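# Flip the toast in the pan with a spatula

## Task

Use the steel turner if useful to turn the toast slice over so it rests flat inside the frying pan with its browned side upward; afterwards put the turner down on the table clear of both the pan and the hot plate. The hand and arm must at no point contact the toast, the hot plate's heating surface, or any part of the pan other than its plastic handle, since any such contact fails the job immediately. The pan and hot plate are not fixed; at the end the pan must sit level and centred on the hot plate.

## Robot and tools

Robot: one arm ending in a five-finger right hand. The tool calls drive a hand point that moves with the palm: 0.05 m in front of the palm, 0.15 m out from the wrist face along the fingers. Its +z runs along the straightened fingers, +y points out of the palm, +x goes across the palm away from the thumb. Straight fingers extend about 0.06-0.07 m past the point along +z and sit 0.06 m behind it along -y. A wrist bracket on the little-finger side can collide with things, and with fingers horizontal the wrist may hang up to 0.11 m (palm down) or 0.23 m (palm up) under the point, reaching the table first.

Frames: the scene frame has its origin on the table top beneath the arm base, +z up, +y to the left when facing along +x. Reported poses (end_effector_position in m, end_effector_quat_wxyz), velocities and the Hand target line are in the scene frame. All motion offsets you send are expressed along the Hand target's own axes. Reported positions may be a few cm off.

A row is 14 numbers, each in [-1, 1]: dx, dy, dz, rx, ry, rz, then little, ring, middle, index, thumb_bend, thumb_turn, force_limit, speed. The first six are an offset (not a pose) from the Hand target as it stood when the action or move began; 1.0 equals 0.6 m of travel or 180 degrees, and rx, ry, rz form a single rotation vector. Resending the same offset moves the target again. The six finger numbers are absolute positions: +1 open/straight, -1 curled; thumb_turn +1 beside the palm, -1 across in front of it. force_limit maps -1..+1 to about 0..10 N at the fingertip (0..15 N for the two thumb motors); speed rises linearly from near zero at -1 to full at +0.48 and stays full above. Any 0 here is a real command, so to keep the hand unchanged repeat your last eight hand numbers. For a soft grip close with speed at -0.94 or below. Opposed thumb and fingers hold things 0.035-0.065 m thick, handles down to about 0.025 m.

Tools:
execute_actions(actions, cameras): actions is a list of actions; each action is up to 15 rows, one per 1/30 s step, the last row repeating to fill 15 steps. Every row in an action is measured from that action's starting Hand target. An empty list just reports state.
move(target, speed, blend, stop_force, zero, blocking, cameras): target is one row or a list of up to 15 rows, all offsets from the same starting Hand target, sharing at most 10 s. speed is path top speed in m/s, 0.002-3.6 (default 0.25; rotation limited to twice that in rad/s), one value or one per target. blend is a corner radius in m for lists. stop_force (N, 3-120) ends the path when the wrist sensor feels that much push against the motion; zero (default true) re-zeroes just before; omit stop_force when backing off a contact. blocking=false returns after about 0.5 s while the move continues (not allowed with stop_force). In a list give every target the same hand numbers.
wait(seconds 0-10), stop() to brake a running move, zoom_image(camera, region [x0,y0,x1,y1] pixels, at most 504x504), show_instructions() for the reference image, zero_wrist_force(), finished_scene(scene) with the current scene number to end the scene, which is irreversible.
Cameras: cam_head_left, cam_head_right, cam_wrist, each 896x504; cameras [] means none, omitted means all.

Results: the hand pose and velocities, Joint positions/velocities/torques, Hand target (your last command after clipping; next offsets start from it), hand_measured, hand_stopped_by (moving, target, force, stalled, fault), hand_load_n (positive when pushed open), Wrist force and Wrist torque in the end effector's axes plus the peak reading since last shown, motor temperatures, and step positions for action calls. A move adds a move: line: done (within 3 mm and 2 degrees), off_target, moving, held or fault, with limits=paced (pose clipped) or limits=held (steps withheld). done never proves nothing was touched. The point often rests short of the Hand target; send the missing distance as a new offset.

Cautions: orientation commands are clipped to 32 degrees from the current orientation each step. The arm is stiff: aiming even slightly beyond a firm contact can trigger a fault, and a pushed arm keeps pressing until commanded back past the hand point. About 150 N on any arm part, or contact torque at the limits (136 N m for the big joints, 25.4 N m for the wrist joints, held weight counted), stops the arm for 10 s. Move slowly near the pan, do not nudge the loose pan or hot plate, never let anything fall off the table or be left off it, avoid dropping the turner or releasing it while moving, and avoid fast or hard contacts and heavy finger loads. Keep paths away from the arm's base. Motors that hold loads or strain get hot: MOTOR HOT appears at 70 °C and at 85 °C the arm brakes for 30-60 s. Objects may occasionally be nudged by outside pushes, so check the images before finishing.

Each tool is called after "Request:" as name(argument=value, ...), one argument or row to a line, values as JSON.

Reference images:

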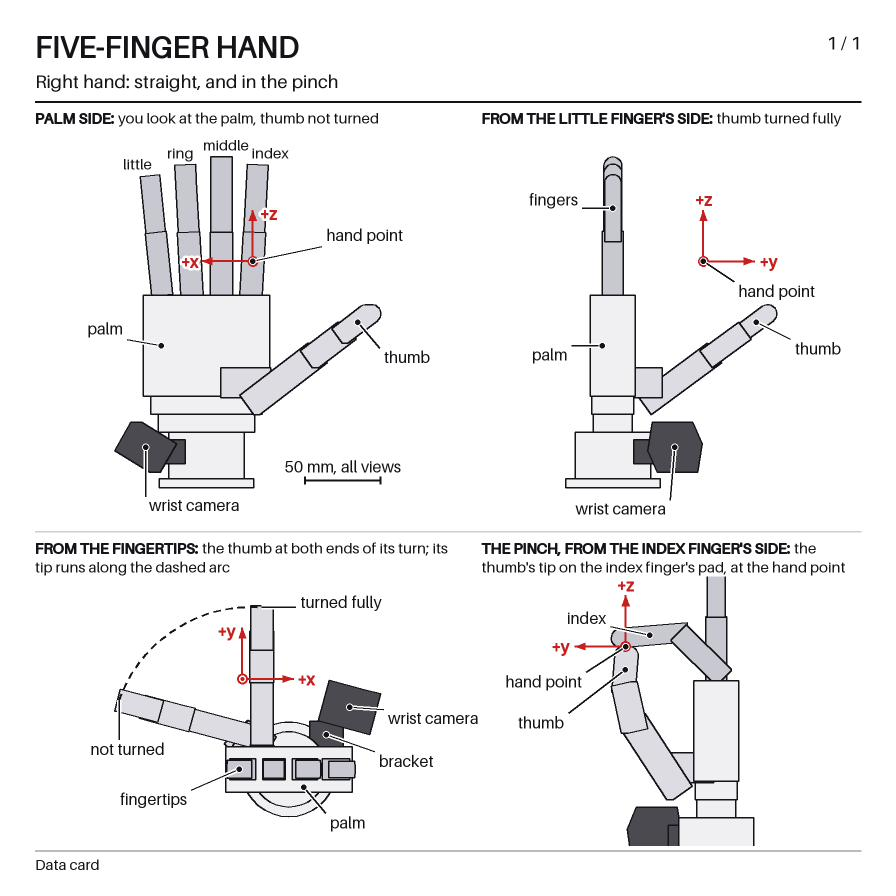

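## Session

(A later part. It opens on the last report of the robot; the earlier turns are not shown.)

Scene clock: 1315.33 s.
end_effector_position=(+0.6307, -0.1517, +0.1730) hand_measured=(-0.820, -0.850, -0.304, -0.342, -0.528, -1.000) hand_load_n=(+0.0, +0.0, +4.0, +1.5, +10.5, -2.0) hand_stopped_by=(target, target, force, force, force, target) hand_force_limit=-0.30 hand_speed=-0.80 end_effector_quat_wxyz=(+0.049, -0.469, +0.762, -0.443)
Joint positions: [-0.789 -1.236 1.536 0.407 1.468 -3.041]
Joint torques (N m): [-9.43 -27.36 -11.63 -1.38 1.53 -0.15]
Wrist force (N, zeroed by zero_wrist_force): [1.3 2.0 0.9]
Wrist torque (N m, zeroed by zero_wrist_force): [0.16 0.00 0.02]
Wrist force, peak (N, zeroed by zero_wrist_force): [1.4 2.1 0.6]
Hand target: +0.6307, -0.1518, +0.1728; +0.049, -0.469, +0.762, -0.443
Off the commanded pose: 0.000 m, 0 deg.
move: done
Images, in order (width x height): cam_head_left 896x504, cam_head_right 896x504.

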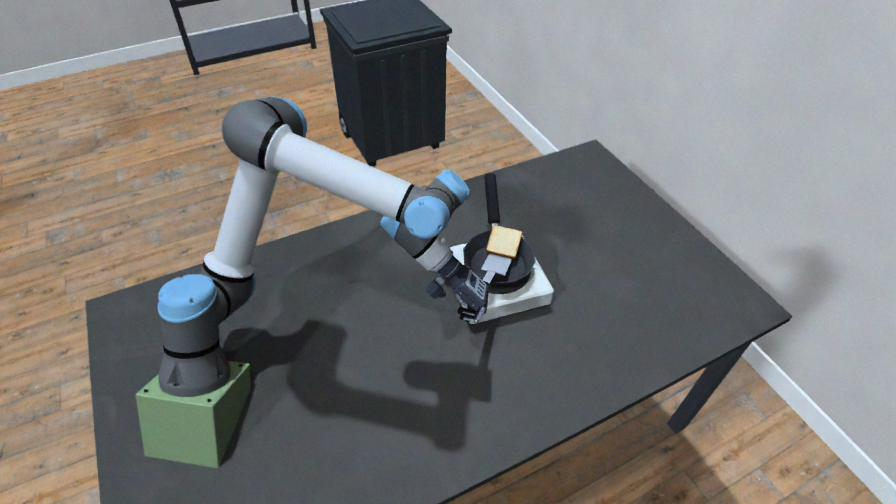

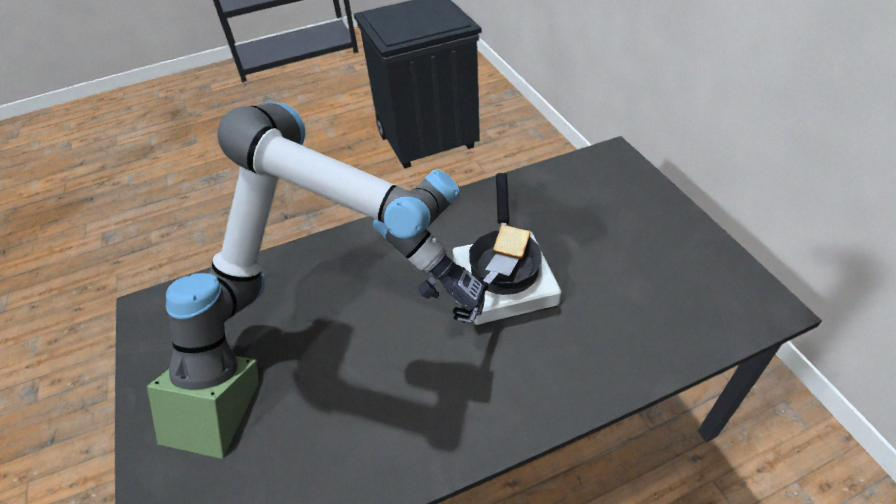

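Request:
move(
  target=[-0.01, 0.046, 0.0367, 0.0071, -0.0333, 0.0439, -0.82, -0.85, -0.5, -0.5, -0.9, -1, -0.3, -0.8],
  speed=0.03,
  cameras=["cam_head_left", "cam_head_right"],
)

Request:
zoom_image(
  camera="cam_head_right",
  region=[465, 210, 545, 300],
)

Request:
zoom_image(
  camera="cam_head_left",
  region=[460, 210, 540, 300],
)

Scene clock: 1332.47 s.
end_effector_position=(+0.6263, -0.1565, +0.1375) hand_measured=(-0.820, -0.850, -0.304, -0.342, -0.528, -1.000) hand_load_n=(+0.0, +0.0, +4.5, +1.5, +10.5, -2.0) hand_stopped_by=(target, target, force, force, force, target) hand_force_limit=-0.30 hand_speed=-0.80 end_effector_quat_wxyz=(+0.125, -0.438, +0.784, -0.422) end_effector_velocity=(+0.000, +0.000, +0.001) end_effector_angular_velocity=(-0.004, +0.002, -0.002)
Joint positions: [-0.835 -1.227 1.657 0.244 1.332 -2.926]
Joint velocities: [0 -0.001 -0.002 0.004 0.005 -0.002]
Joint torques (N m): [-10.99 -24.54 -25.65 2.59 2.17 -1.75]
Wrist force (N, zeroed by zero_wrist_force): [2.2 1.6 0.7]
Wrist torque (N m, zeroed by zero_wrist_force): [0.12 -0.05 0.05]
Wrist force, peak (N, zeroed by zero_wrist_force): [2.4 1.8 0.8]
Hand target: +0.6263, -0.1565, +0.1376; +0.125, -0.438, +0.784, -0.422
Off the commanded pose: 0.000 m, 0 deg.
move: done
Images, in order (width x height): cam_head_left 896x504, cam_head_right 896x504.

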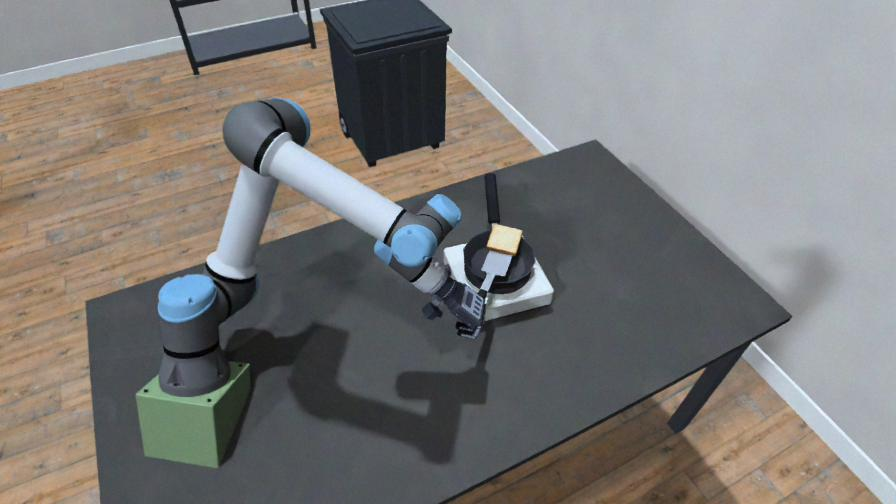

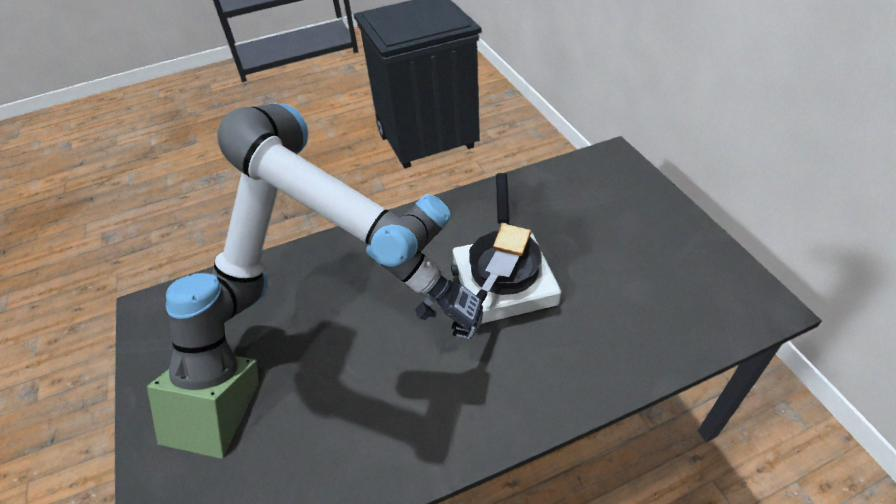

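Scaled by 5.600.

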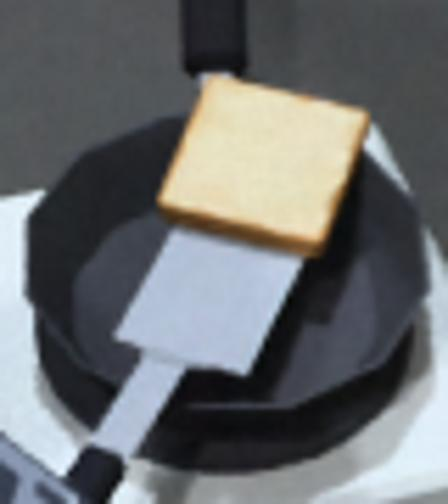

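Scaled by 5.600.

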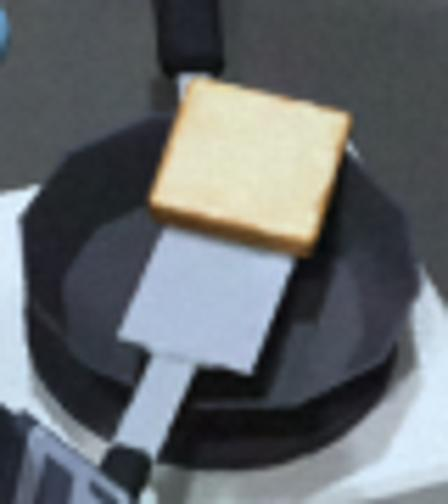

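Request:
move(
  target=[-0.0256, -0.0001, -0.0010, 0, 0, 0, -0.82, -0.85, -0.5, -0.5, -0.9, -1, -0.3, -0.8],
  speed=0.03,
  cameras=["cam_head_left", "cam_head_right"],
)

Request:
zoom_image(
  camera="cam_head_right",
  region=[465, 210, 545, 300],
)

Request:
zoom_image(
  camera="cam_head_left",
  region=[460, 210, 540, 300],
)

Scene clock: 1343.43 s.
end_effector_position=(+0.6351, -0.1439, +0.1354) hand_measured=(-0.820, -0.850, -0.304, -0.342, -0.528, -1.000) hand_load_n=(+0.0, +0.0, +4.5, +1.5, +11.0, -1.5) hand_stopped_by=(target, target, force, force, force, target) hand_force_limit=-0.30 hand_speed=-0.80 end_effector_quat_wxyz=(+0.125, -0.438, +0.784, -0.422) end_effector_velocity=(-0.001, -0.001, +0.000) end_effector_angular_velocity=(+0.002, +0.001, +0.002)
Joint positions: [-0.802 -1.226 1.639 0.256 1.359 -2.905]
Joint velocities: [-0.003 0 0.002 0 -0.005 -0.003]
Joint torques (N m): [-21.36 -19.9 -10.5 -0.43 -1.39 -1.74]
Wrist force (N, zeroed by zero_wrist_force): [2.3 1.8 0.7]
Wrist torque (N m, zeroed by zero_wrist_force): [0.18 -0.08 0.06]
Wrist force, peak (N, zeroed by zero_wrist_force): [2.7 1.8 0.6]
Hand target: +0.6350, -0.1440, +0.1353; +0.125, -0.438, +0.784, -0.422
Off the commanded pose: 0.000 m, 0 deg.
move: done
Images, in order (width x height): cam_head_left 896x504, cam_head_right 896x504.

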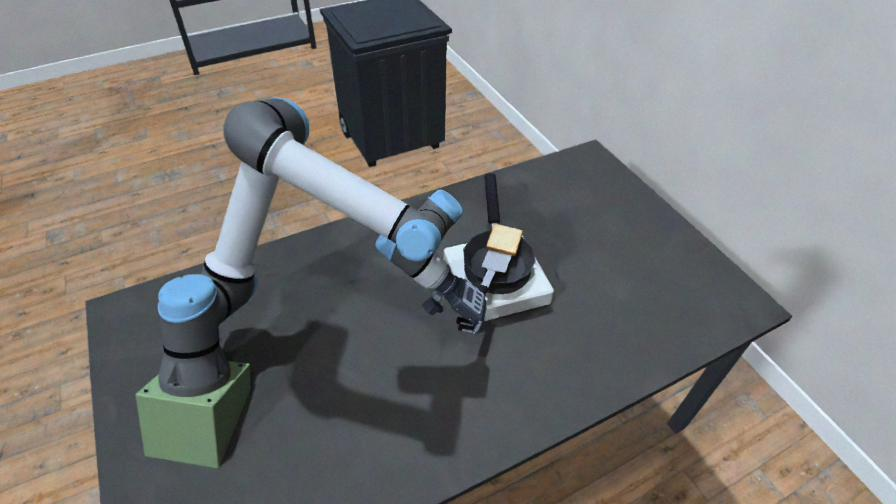

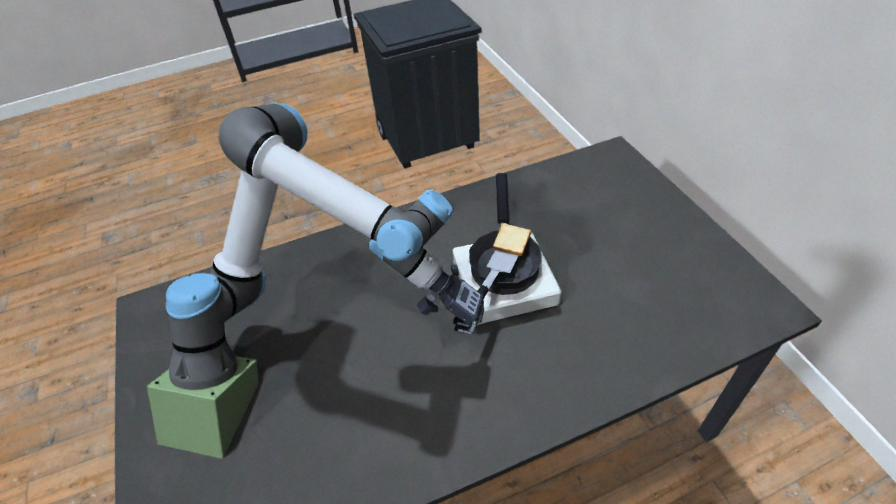

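Scaled by 5.600.

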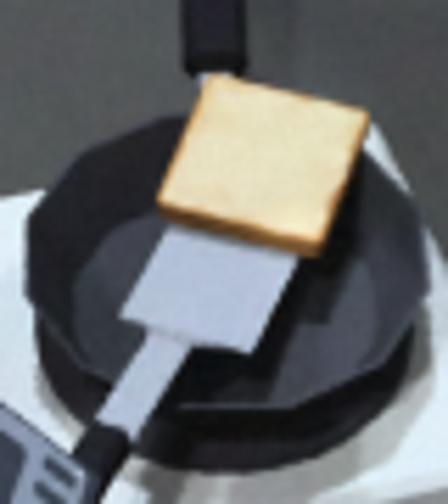

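Scaled by 5.600.

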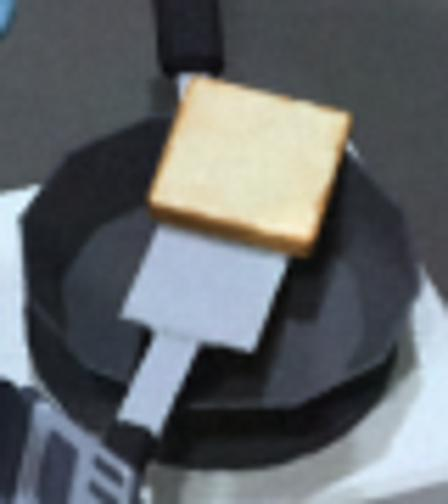

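Request:
move(
  target=[-0.0254, -0.0037, 0.0001, 0, 0, 0, -0.82, -0.85, -0.5, -0.5, -0.9, -1, -0.3, -0.8],
  speed=0.03,
  cameras=["cam_head_left", "cam_head_right"],
)

Request:
zoom_image(
  camera="cam_head_right",
  region=[465, 210, 545, 300],
)

Request:
zoom_image(
  camera="cam_head_left",
  region=[460, 210, 540, 300],
)

Scene clock: 1347.57 s.
end_effector_position=(+0.6453, -0.1325, +0.1343) hand_measured=(-0.820, -0.850, -0.304, -0.342, -0.528, -1.000) hand_load_n=(+0.0, +0.0, +4.5, +2.0, +11.0, -2.0) hand_stopped_by=(target, target, force, force, force, target) hand_force_limit=-0.30 hand_speed=-0.80 end_effector_quat_wxyz=(+0.125, -0.438, +0.784, -0.422) end_effector_velocity=(-0.002, -0.001, +0.000) end_effector_angular_velocity=(+0.001, +0.001, +0.001)
Joint positions: [-0.771 -1.22 1.613 0.272 1.383 -2.885]
Joint velocities: [-0.005 -0.001 0.004 -0.002 -0.005 -0.003]
Joint torques (N m): [-24.61 -26.79 -13.04 -1.14 -0.96 -1.53]
Wrist force (N, zeroed by zero_wrist_force): [2.4 1.9 0.4]
Wrist torque (N m, zeroed by zero_wrist_force): [0.17 -0.11 0.09]
Wrist force, peak (N, zeroed by zero_wrist_force): [2.8 2.0 0.5]
Hand target: +0.6452, -0.1325, +0.1344; +0.125, -0.438, +0.784, -0.422
Off the commanded pose: 0.000 m, 0 deg.
move: done
Images, in order (width x height): cam_head_left 896x504, cam_head_right 896x504.

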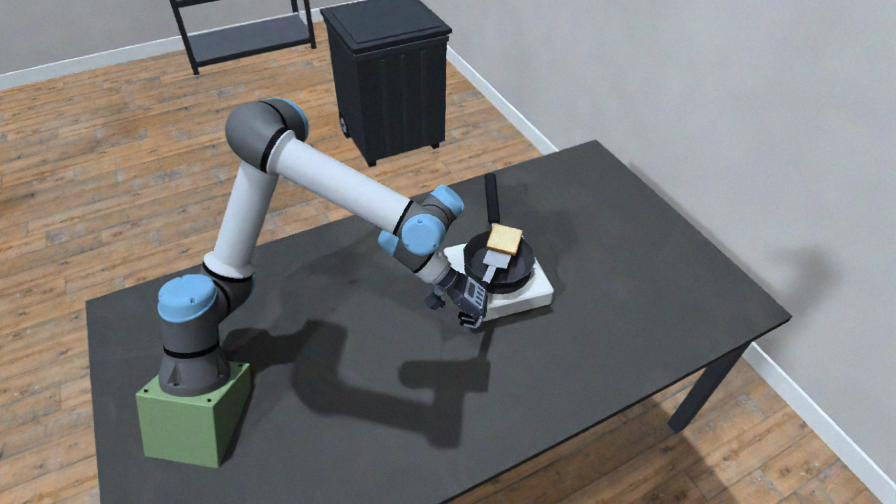

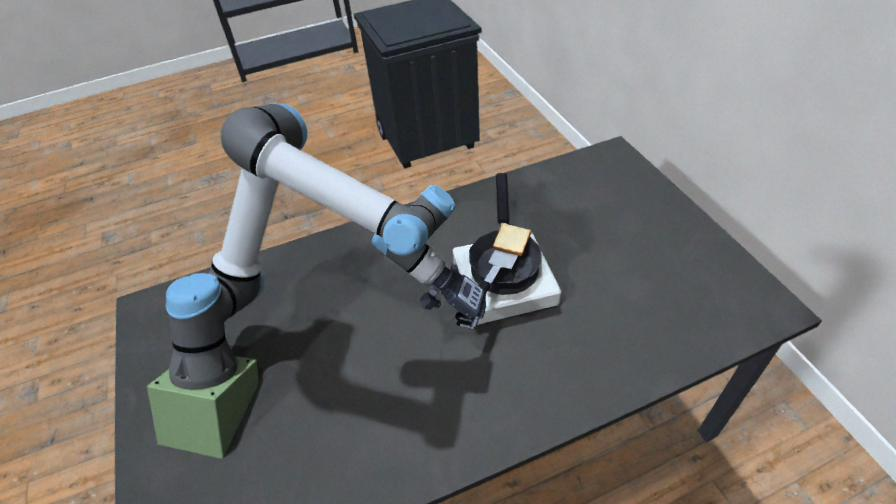

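Scaled by 5.600.

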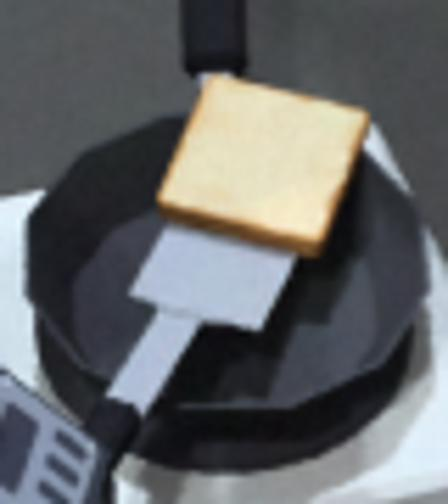

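Scaled by 5.600.

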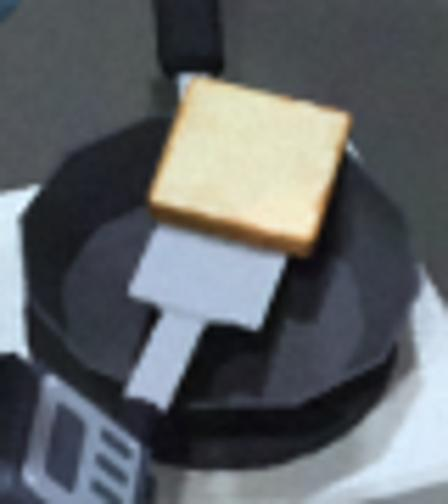

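Request:
move(
  target=[-0.0220, -0.0056, -0.0020, 0, 0, 0, -0.82, -0.85, -0.5, -0.5, -0.9, -1, -0.3, -0.8],
  speed=0.03,
  cameras=["cam_head_left", "cam_head_right"],
)

Request:
zoom_image(
  camera="cam_head_right",
  region=[465, 210, 545, 300],
)

Request:
zoom_image(
  camera="cam_head_left",
  region=[460, 210, 540, 300],
)

Scene clock: 1350.70 s.
end_effector_position=(+0.6543, -0.1222, +0.1354) hand_measured=(-0.820, -0.850, -0.304, -0.342, -0.528, -1.000) hand_load_n=(+0.0, +0.0, +4.5, +1.5, +10.5, -2.0) hand_stopped_by=(target, target, force, force, force, target) hand_force_limit=-0.30 hand_speed=-0.80 end_effector_quat_wxyz=(+0.125, -0.438, +0.784, -0.422)
Joint positions: [-0.745 -1.217 1.587 0.291 1.403 -2.869]
Joint torques (N m): [-24.04 -24.59 -11.3 -1.45 -0.92 -1.33]
Wrist force (N, zeroed by zero_wrist_force): [2.1 1.7 0.7]
Wrist torque (N m, zeroed by zero_wrist_force): [0.09 -0.07 0.09]
Wrist force, peak (N, zeroed by zero_wrist_force): [2.8 2.1 0.2]
Hand target: +0.6542, -0.1223, +0.1354; +0.125, -0.438, +0.784, -0.422
Off the commanded pose: 0.000 m, 0 deg.
move: done
Images, in order (width x height): cam_head_left 896x504, cam_head_right 896x504.

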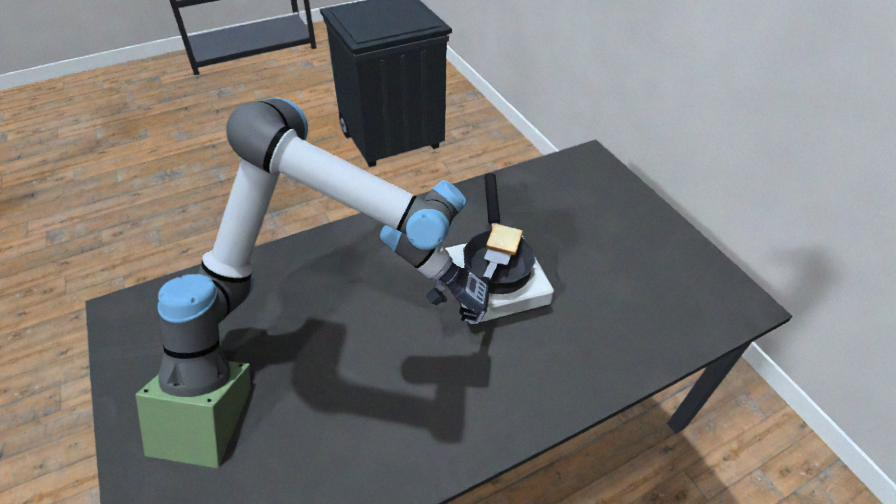

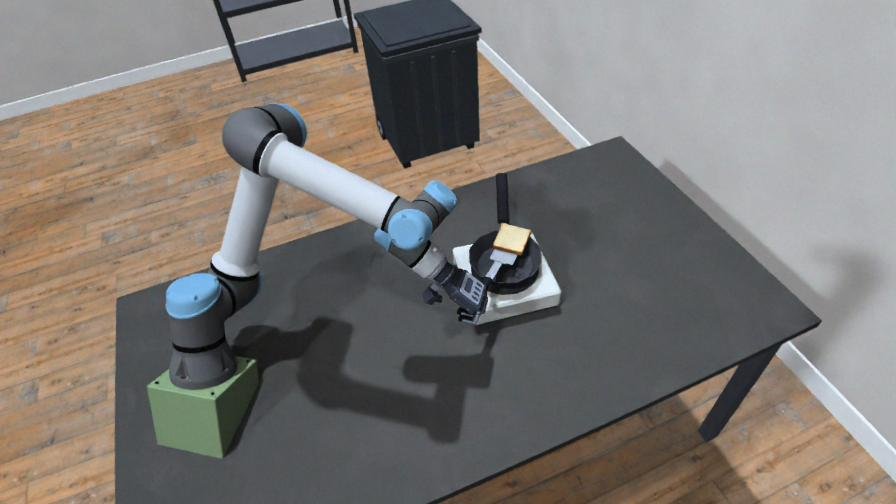

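Scaled by 5.600.

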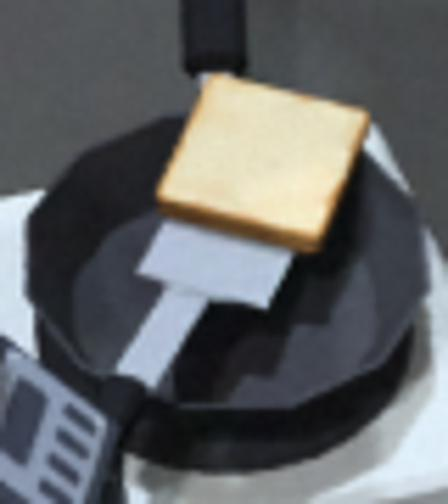

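Scaled by 5.600.

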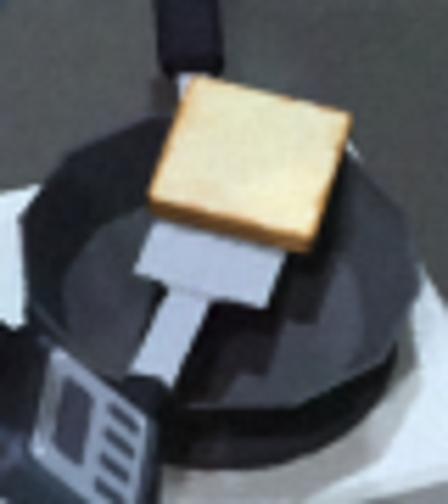

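Request:
move(
  target=[-0.0087, 0.027, 0.0218, 0.0071, -0.0333, 0.0439, -0.82, -0.85, -0.5, -0.5, -0.9, -1, -0.3, -0.8],
  speed=0.03,
  cameras=["cam_head_left", "cam_head_right"],
)

Request:
zoom_image(
  camera="cam_head_right",
  region=[465, 210, 545, 300],
)

Request:
zoom_image(
  camera="cam_head_left",
  region=[460, 210, 540, 300],
)

Scene clock: 1366.10 s.
end_effector_position=(+0.6553, -0.1212, +0.1139) hand_measured=(-0.820, -0.850, -0.304, -0.342, -0.528, -1.000) hand_load_n=(+0.0, +0.0, +4.5, +1.5, +11.0, -2.0) hand_stopped_by=(target, target, force, force, force, target) hand_force_limit=-0.30 hand_speed=-0.80 end_effector_quat_wxyz=(+0.199, -0.403, +0.800, -0.398)
Joint positions: [-0.783 -1.213 1.685 0.138 1.282 -2.741]
Joint torques (N m): [-13.63 -23.41 -24.54 2.38 2.16 -1.79]
Wrist force (N, zeroed by zero_wrist_force): [3.0 1.9 0.9]
Wrist torque (N m, zeroed by zero_wrist_force): [0.10 -0.10 0.10]
Wrist force, peak (N, zeroed by zero_wrist_force): [3.2 2.1 0.8]
Hand target: +0.6553, -0.1212, +0.1140; +0.199, -0.403, +0.800, -0.398
Off the commanded pose: 0.000 m, 0 deg.
move: done
Images, in order (width x height): cam_head_left 896x504, cam_head_right 896x504.

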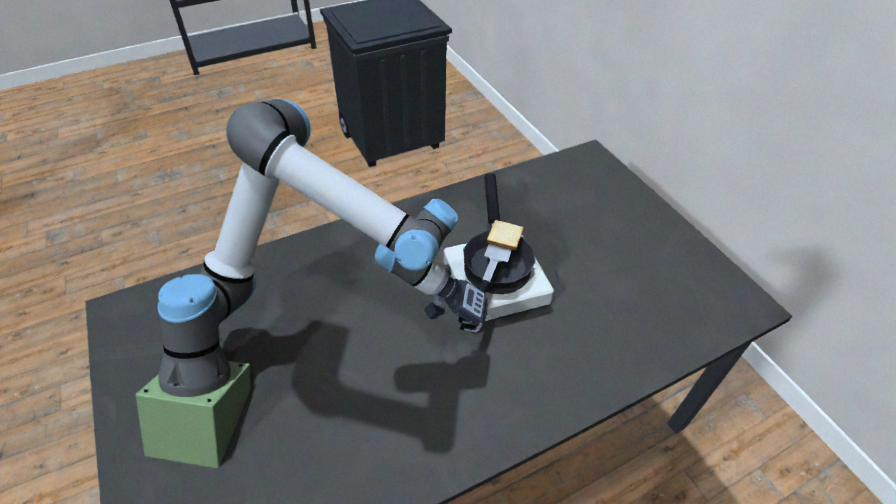

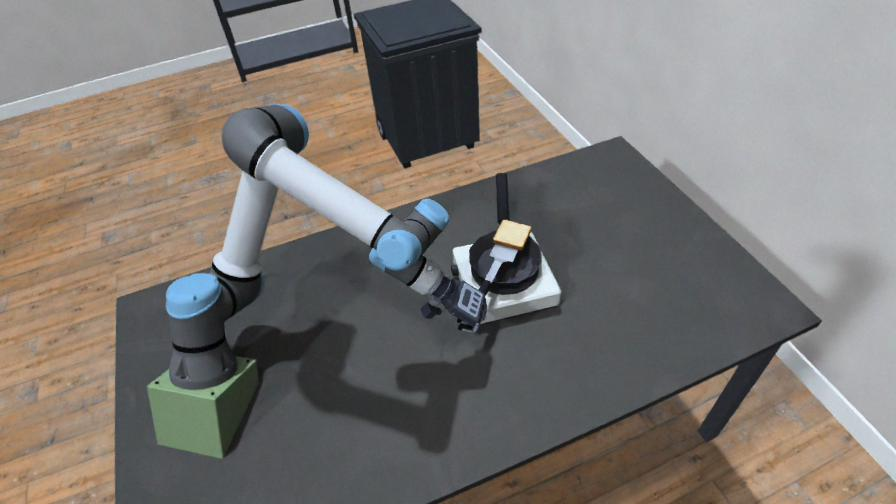

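Scaled by 5.600.

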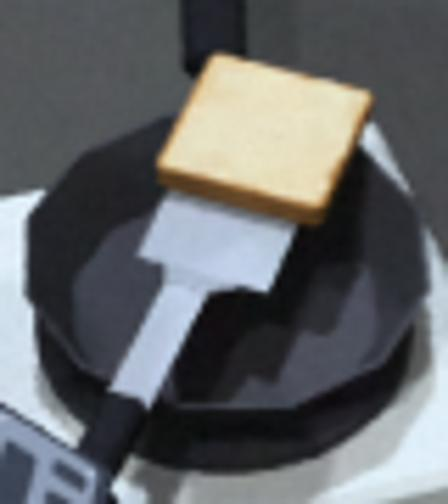

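Scaled by 5.600.

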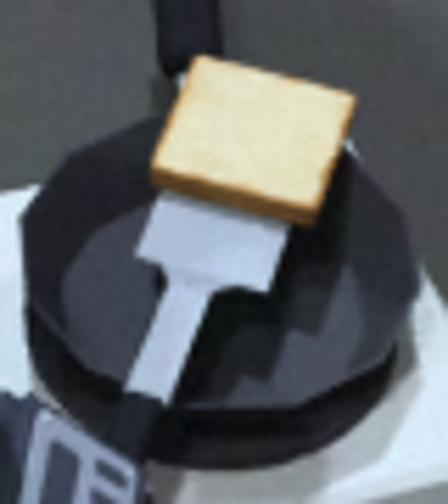

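Request:
move(
  target=[0.0002, -0.0929, -0.0705, 0, 0, 0, -0.82, -0.85, -0.5, -0.5, -0.9, -1, -0.3, -0.8],
  speed=0.04,
)

Request:
zoom_image(
  camera="cam_head_right",
  region=[465, 190, 555, 300],
)

Request:
zoom_image(
  camera="cam_head_left",
  region=[460, 190, 550, 300],
)

Scene clock: 1370.77 s.
end_effector_position=(+0.6553, -0.1211, +0.1842) hand_measured=(-0.820, -0.850, -0.304, -0.342, -0.528, -1.000) hand_load_n=(+0.0, +0.0, +4.5, +1.5, +11.0, -2.5) hand_stopped_by=(target, target, force, force, force, target) hand_force_limit=-0.30 hand_speed=-0.80 end_effector_quat_wxyz=(+0.199, -0.403, +0.800, -0.398) end_effector_velocity=(+0.000, +0.000, -0.002) end_effector_angular_velocity=(-0.002, +0.000, -0.001)
Joint positions: [-0.858 -1.283 1.612 0.295 1.22 -2.787]
Joint velocities: [0.002 0.001 0.003 -0.005 0.003 0.001]
Joint torques (N m): [-10.02 -14.71 -12.3 -2.29 1.86 1.78]
Wrist force (N, zeroed by zero_wrist_force): [2.5 1.9 0.0]
Wrist torque (N m, zeroed by zero_wrist_force): [0.12 -0.03 0.10]
Wrist force, peak (N, zeroed by zero_wrist_force): [3.3 2.1 0.6]
Hand target: +0.6553, -0.1212, +0.1840; +0.199, -0.403, +0.800, -0.398
Off the commanded pose: 0.000 m, 0 deg.
move: done
camera_calibration:
cam_wrist: T_world_to_cam=[[-0.644666, 0.114369, -0.75586, 0.569329], [-0.00243337, 0.988434, 0.151635, 0.0937556], [0.76446, 0.0995934, -0.636932, -0.258045], [0, 0, 0, 1]] pos_world=[0.56452, -0.132085, 0.25176]

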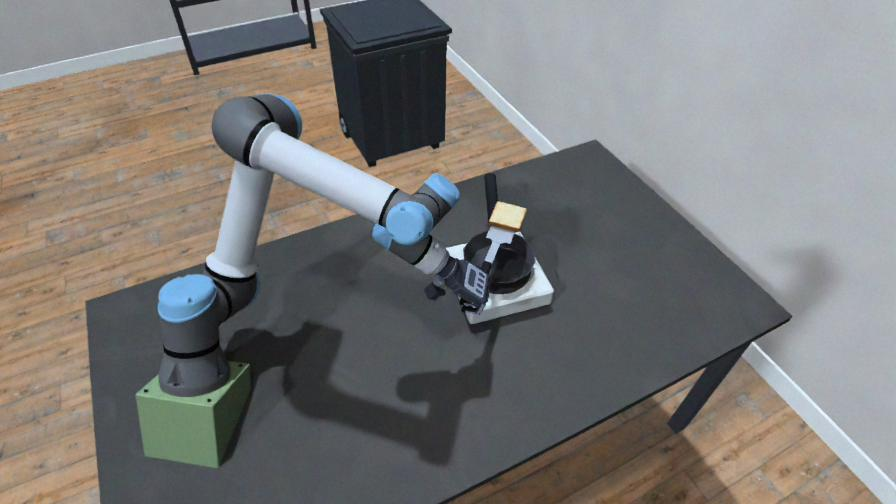

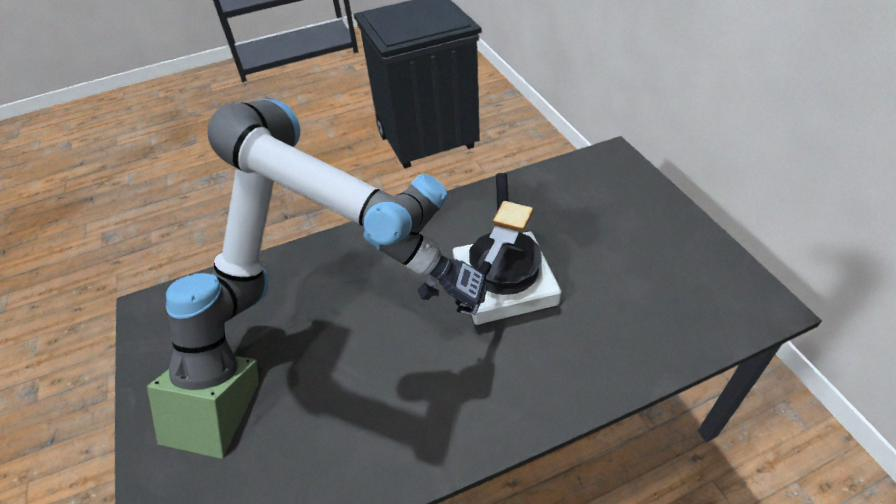

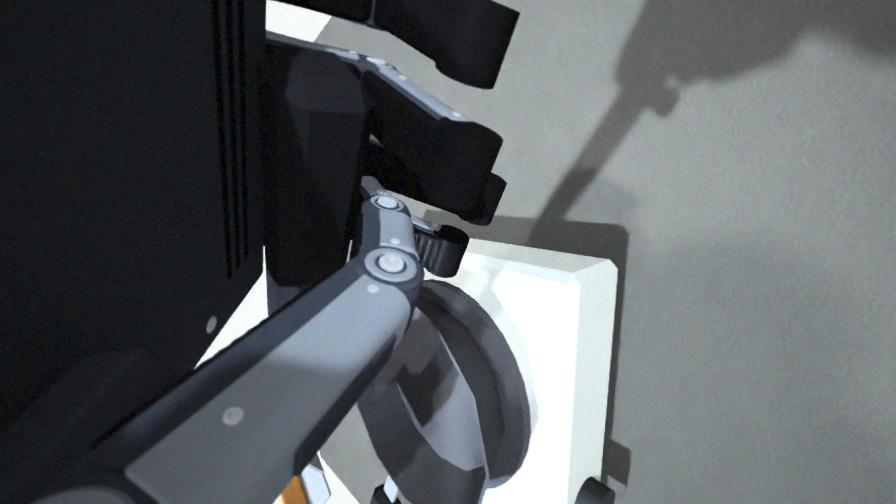

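Scaled by 4.582.

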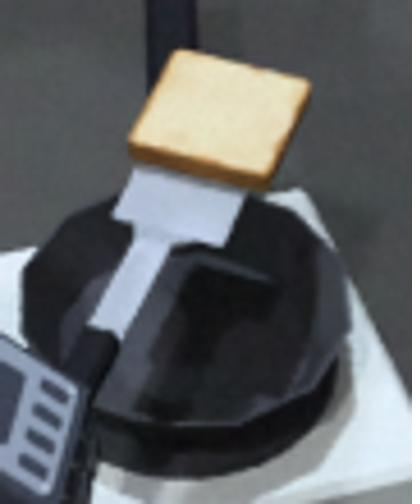

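Scaled by 4.582.

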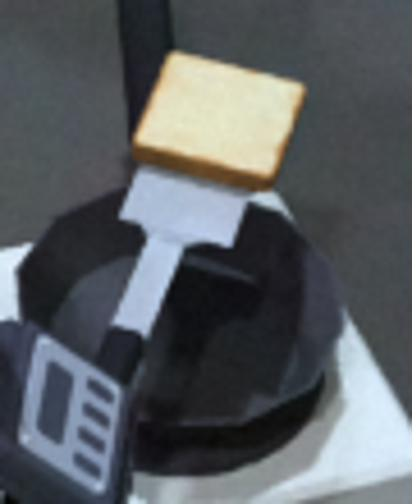

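Request:
move(
  target=[-0.0879, -0.2007, 0.2645, 0.0006, -0.2611, -0.1981, -0.82, -0.85, -0.5, -0.5, -0.9, -1, -0.3, -0.8],
  speed=0.12,
)

Request:
zoom_image(
  camera="cam_head_right",
  region=[440, 190, 570, 310],
)

Request:
zoom_image(
  camera="cam_head_left",
  region=[440, 190, 570, 310],
)

Scene clock: 1431.67 s.
end_effector_position=(+0.8461, -0.1971, +0.1838) hand_measured=(-0.820, -0.850, -0.304, -0.342, -0.528, -1.000) hand_load_n=(+0.0, +0.0, +4.5, +1.5, +11.0, -2.0) hand_stopped_by=(target, target, force, force, force, target) hand_force_limit=-0.30 hand_speed=-0.80 end_effector_quat_wxyz=(-0.373, +0.738, -0.497, +0.262) end_effector_velocity=(+0.000, +0.000, +0.001) end_effector_angular_velocity=(+0.001, +0.000, -0.001)
Joint positions: [-0.914 -0.314 0.035 0.851 0.38 -3.421]
Joint velocities: [-0.001 0.002 -0.006 0.003 -0.001 0.002]
Joint torques (N m): [-32.63 -44.69 -24.1 2.36 -1.25 -1.7]
Wrist force (N, zeroed by zero_wrist_force): [2.8 1.8 0.7]
Wrist torque (N m, zeroed by zero_wrist_force): [0.06 -0.14 0.10]
Wrist force, peak (N, zeroed by zero_wrist_force): [3.5 2.1 1.2]
Hand target: +0.8466, -0.1976, +0.1839; -0.369, +0.744, -0.498, +0.248
Off the commanded pose: 0.001 m, 2 deg.
elbow stopped short: the move would have taken joint 3 (elbow) straighter than the controller allows.
move: done
camera_calibration:
cam_wrist: T_world_to_cam=[[-0.415594, -0.490242, -0.766123, 0.389676], [-0.845245, 0.519253, 0.126244, 0.794684], [0.335922, 0.700028, -0.630173, 0.0831156], [0, 0, 0, 1]] pos_world=[0.805729, -0.27979, 0.250593]

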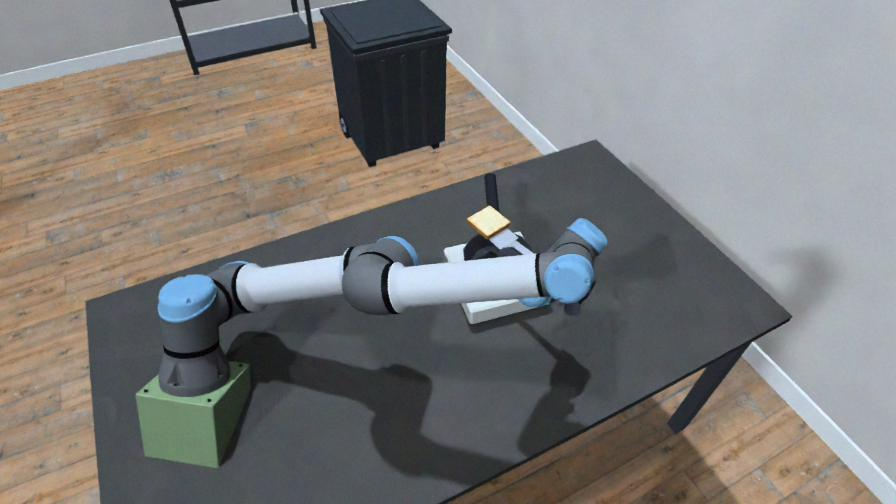

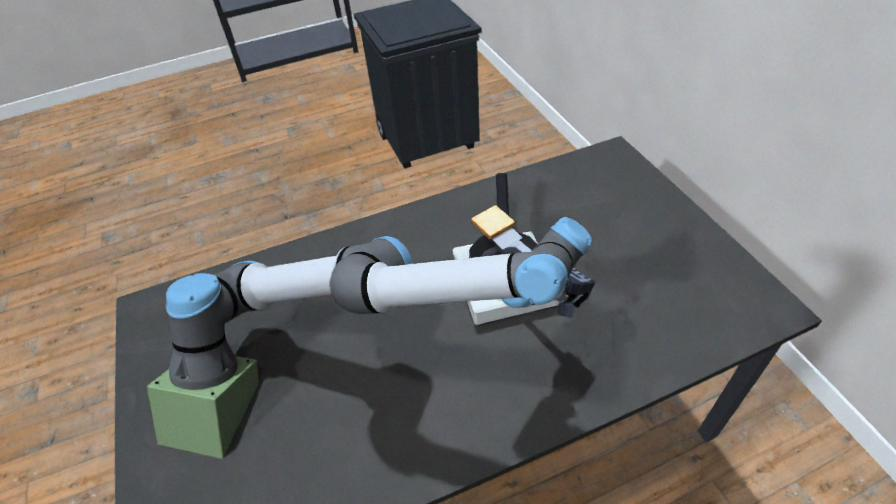

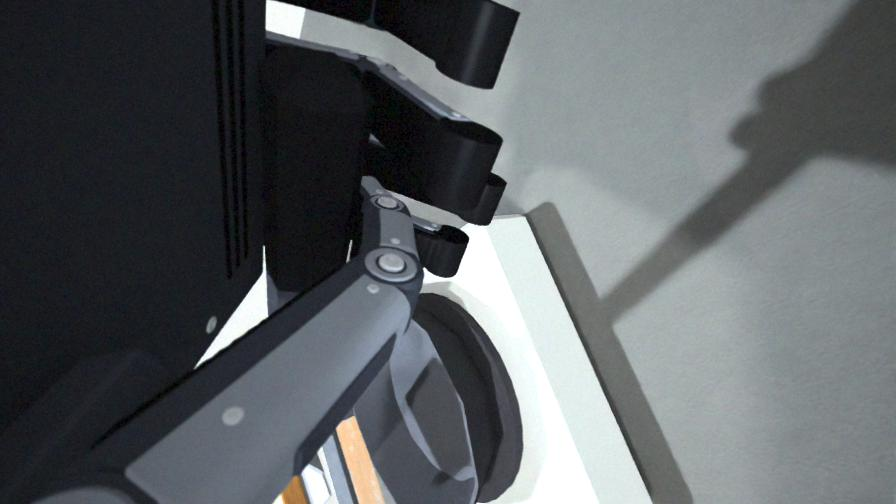

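Scaled by 3.877.

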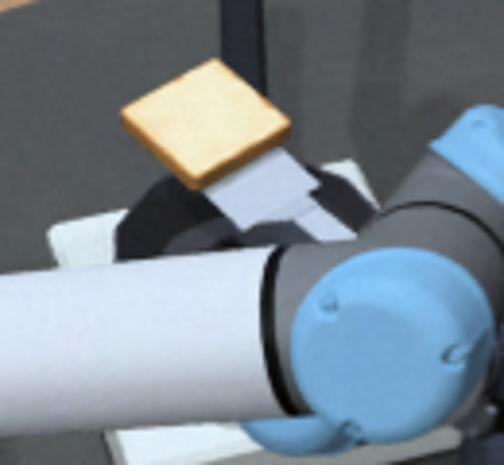

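Scaled by 3.877.

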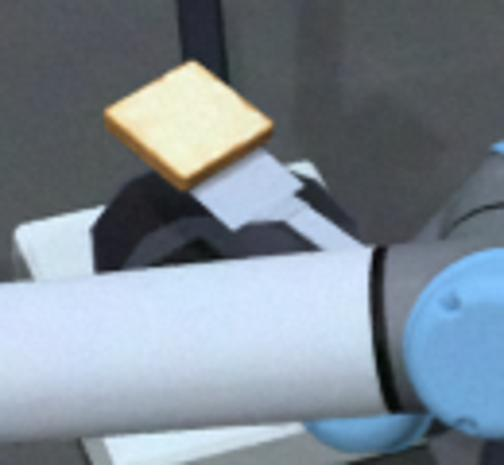

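Request:
execute_actions(
  actions=[],
)

Scene clock: 1453.93 s.
end_effector_position=(+0.8460, -0.1972, +0.1837) hand_measured=(-0.820, -0.850, -0.304, -0.342, -0.528, -1.000) hand_load_n=(+0.0, +0.0, +4.5, +1.5, +11.0, -2.5) hand_stopped_by=(target, target, force, force, force, target) hand_force_limit=-0.30 hand_speed=-0.80 end_effector_quat_wxyz=(-0.373, +0.738, -0.497, +0.262)
Joint positions: [-0.914 -0.314 0.035 0.852 0.379 -3.421]
Joint velocities: within noise
Joint torques (N m): [-36.1 -43.74 -11.97 2.43 -1.64 -1.71]
Motor temperatures (°C): [23 25 22 35 36 27]
Wrist force (N, zeroed by zero_wrist_force): [3.2 2.0 0.8]
Wrist torque (N m, zeroed by zero_wrist_force): [0.09 -0.19 0.13]
Wrist force, peak (N, zeroed by zero_wrist_force): [3.1 2.2 0.9]
Hand target: +0.8466, -0.1976, +0.1839; -0.369, +0.744, -0.498, +0.248
Off the commanded pose: 0.001 m, 2 deg.
camera_calibration:
cam_wrist: T_world_to_cam=[[-0.415775, -0.490006, -0.766176, 0.389733], [-0.845201, 0.519244, 0.126578, 0.794542], [0.335808, 0.7002, -0.630042, 0.083262], [0, 0, 0, 1]] pos_world=[0.805628, -0.279889, 0.250492]

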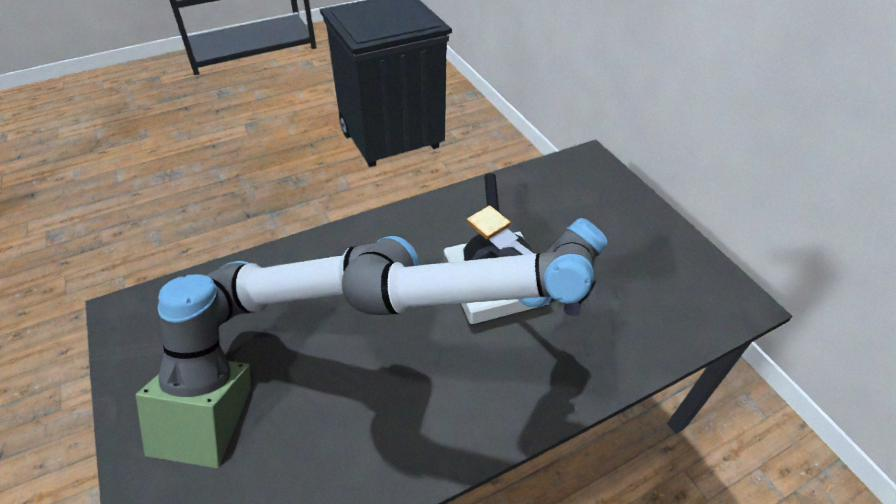

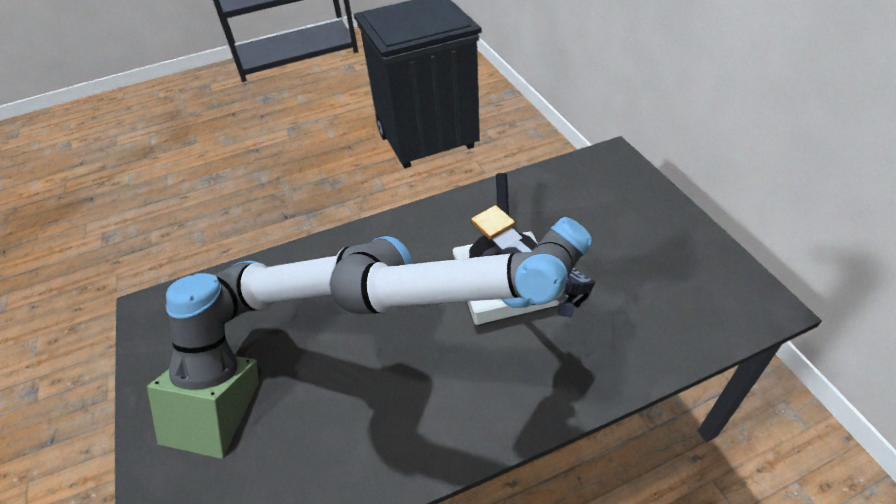

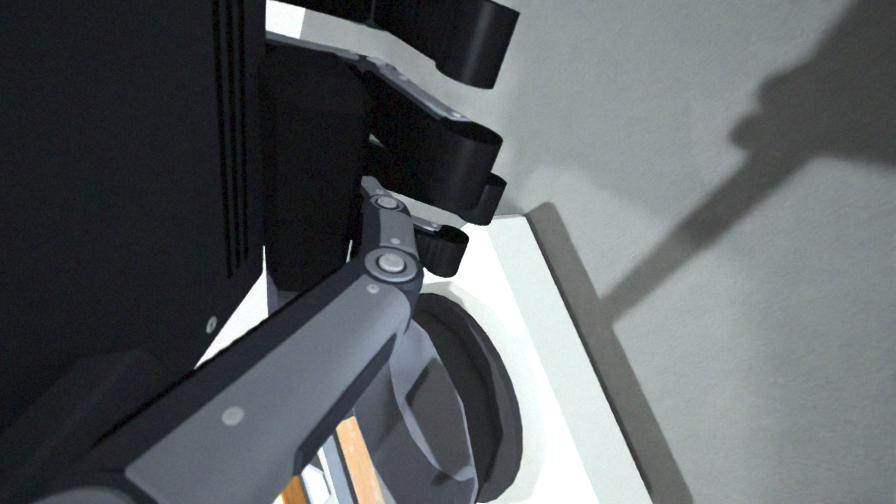

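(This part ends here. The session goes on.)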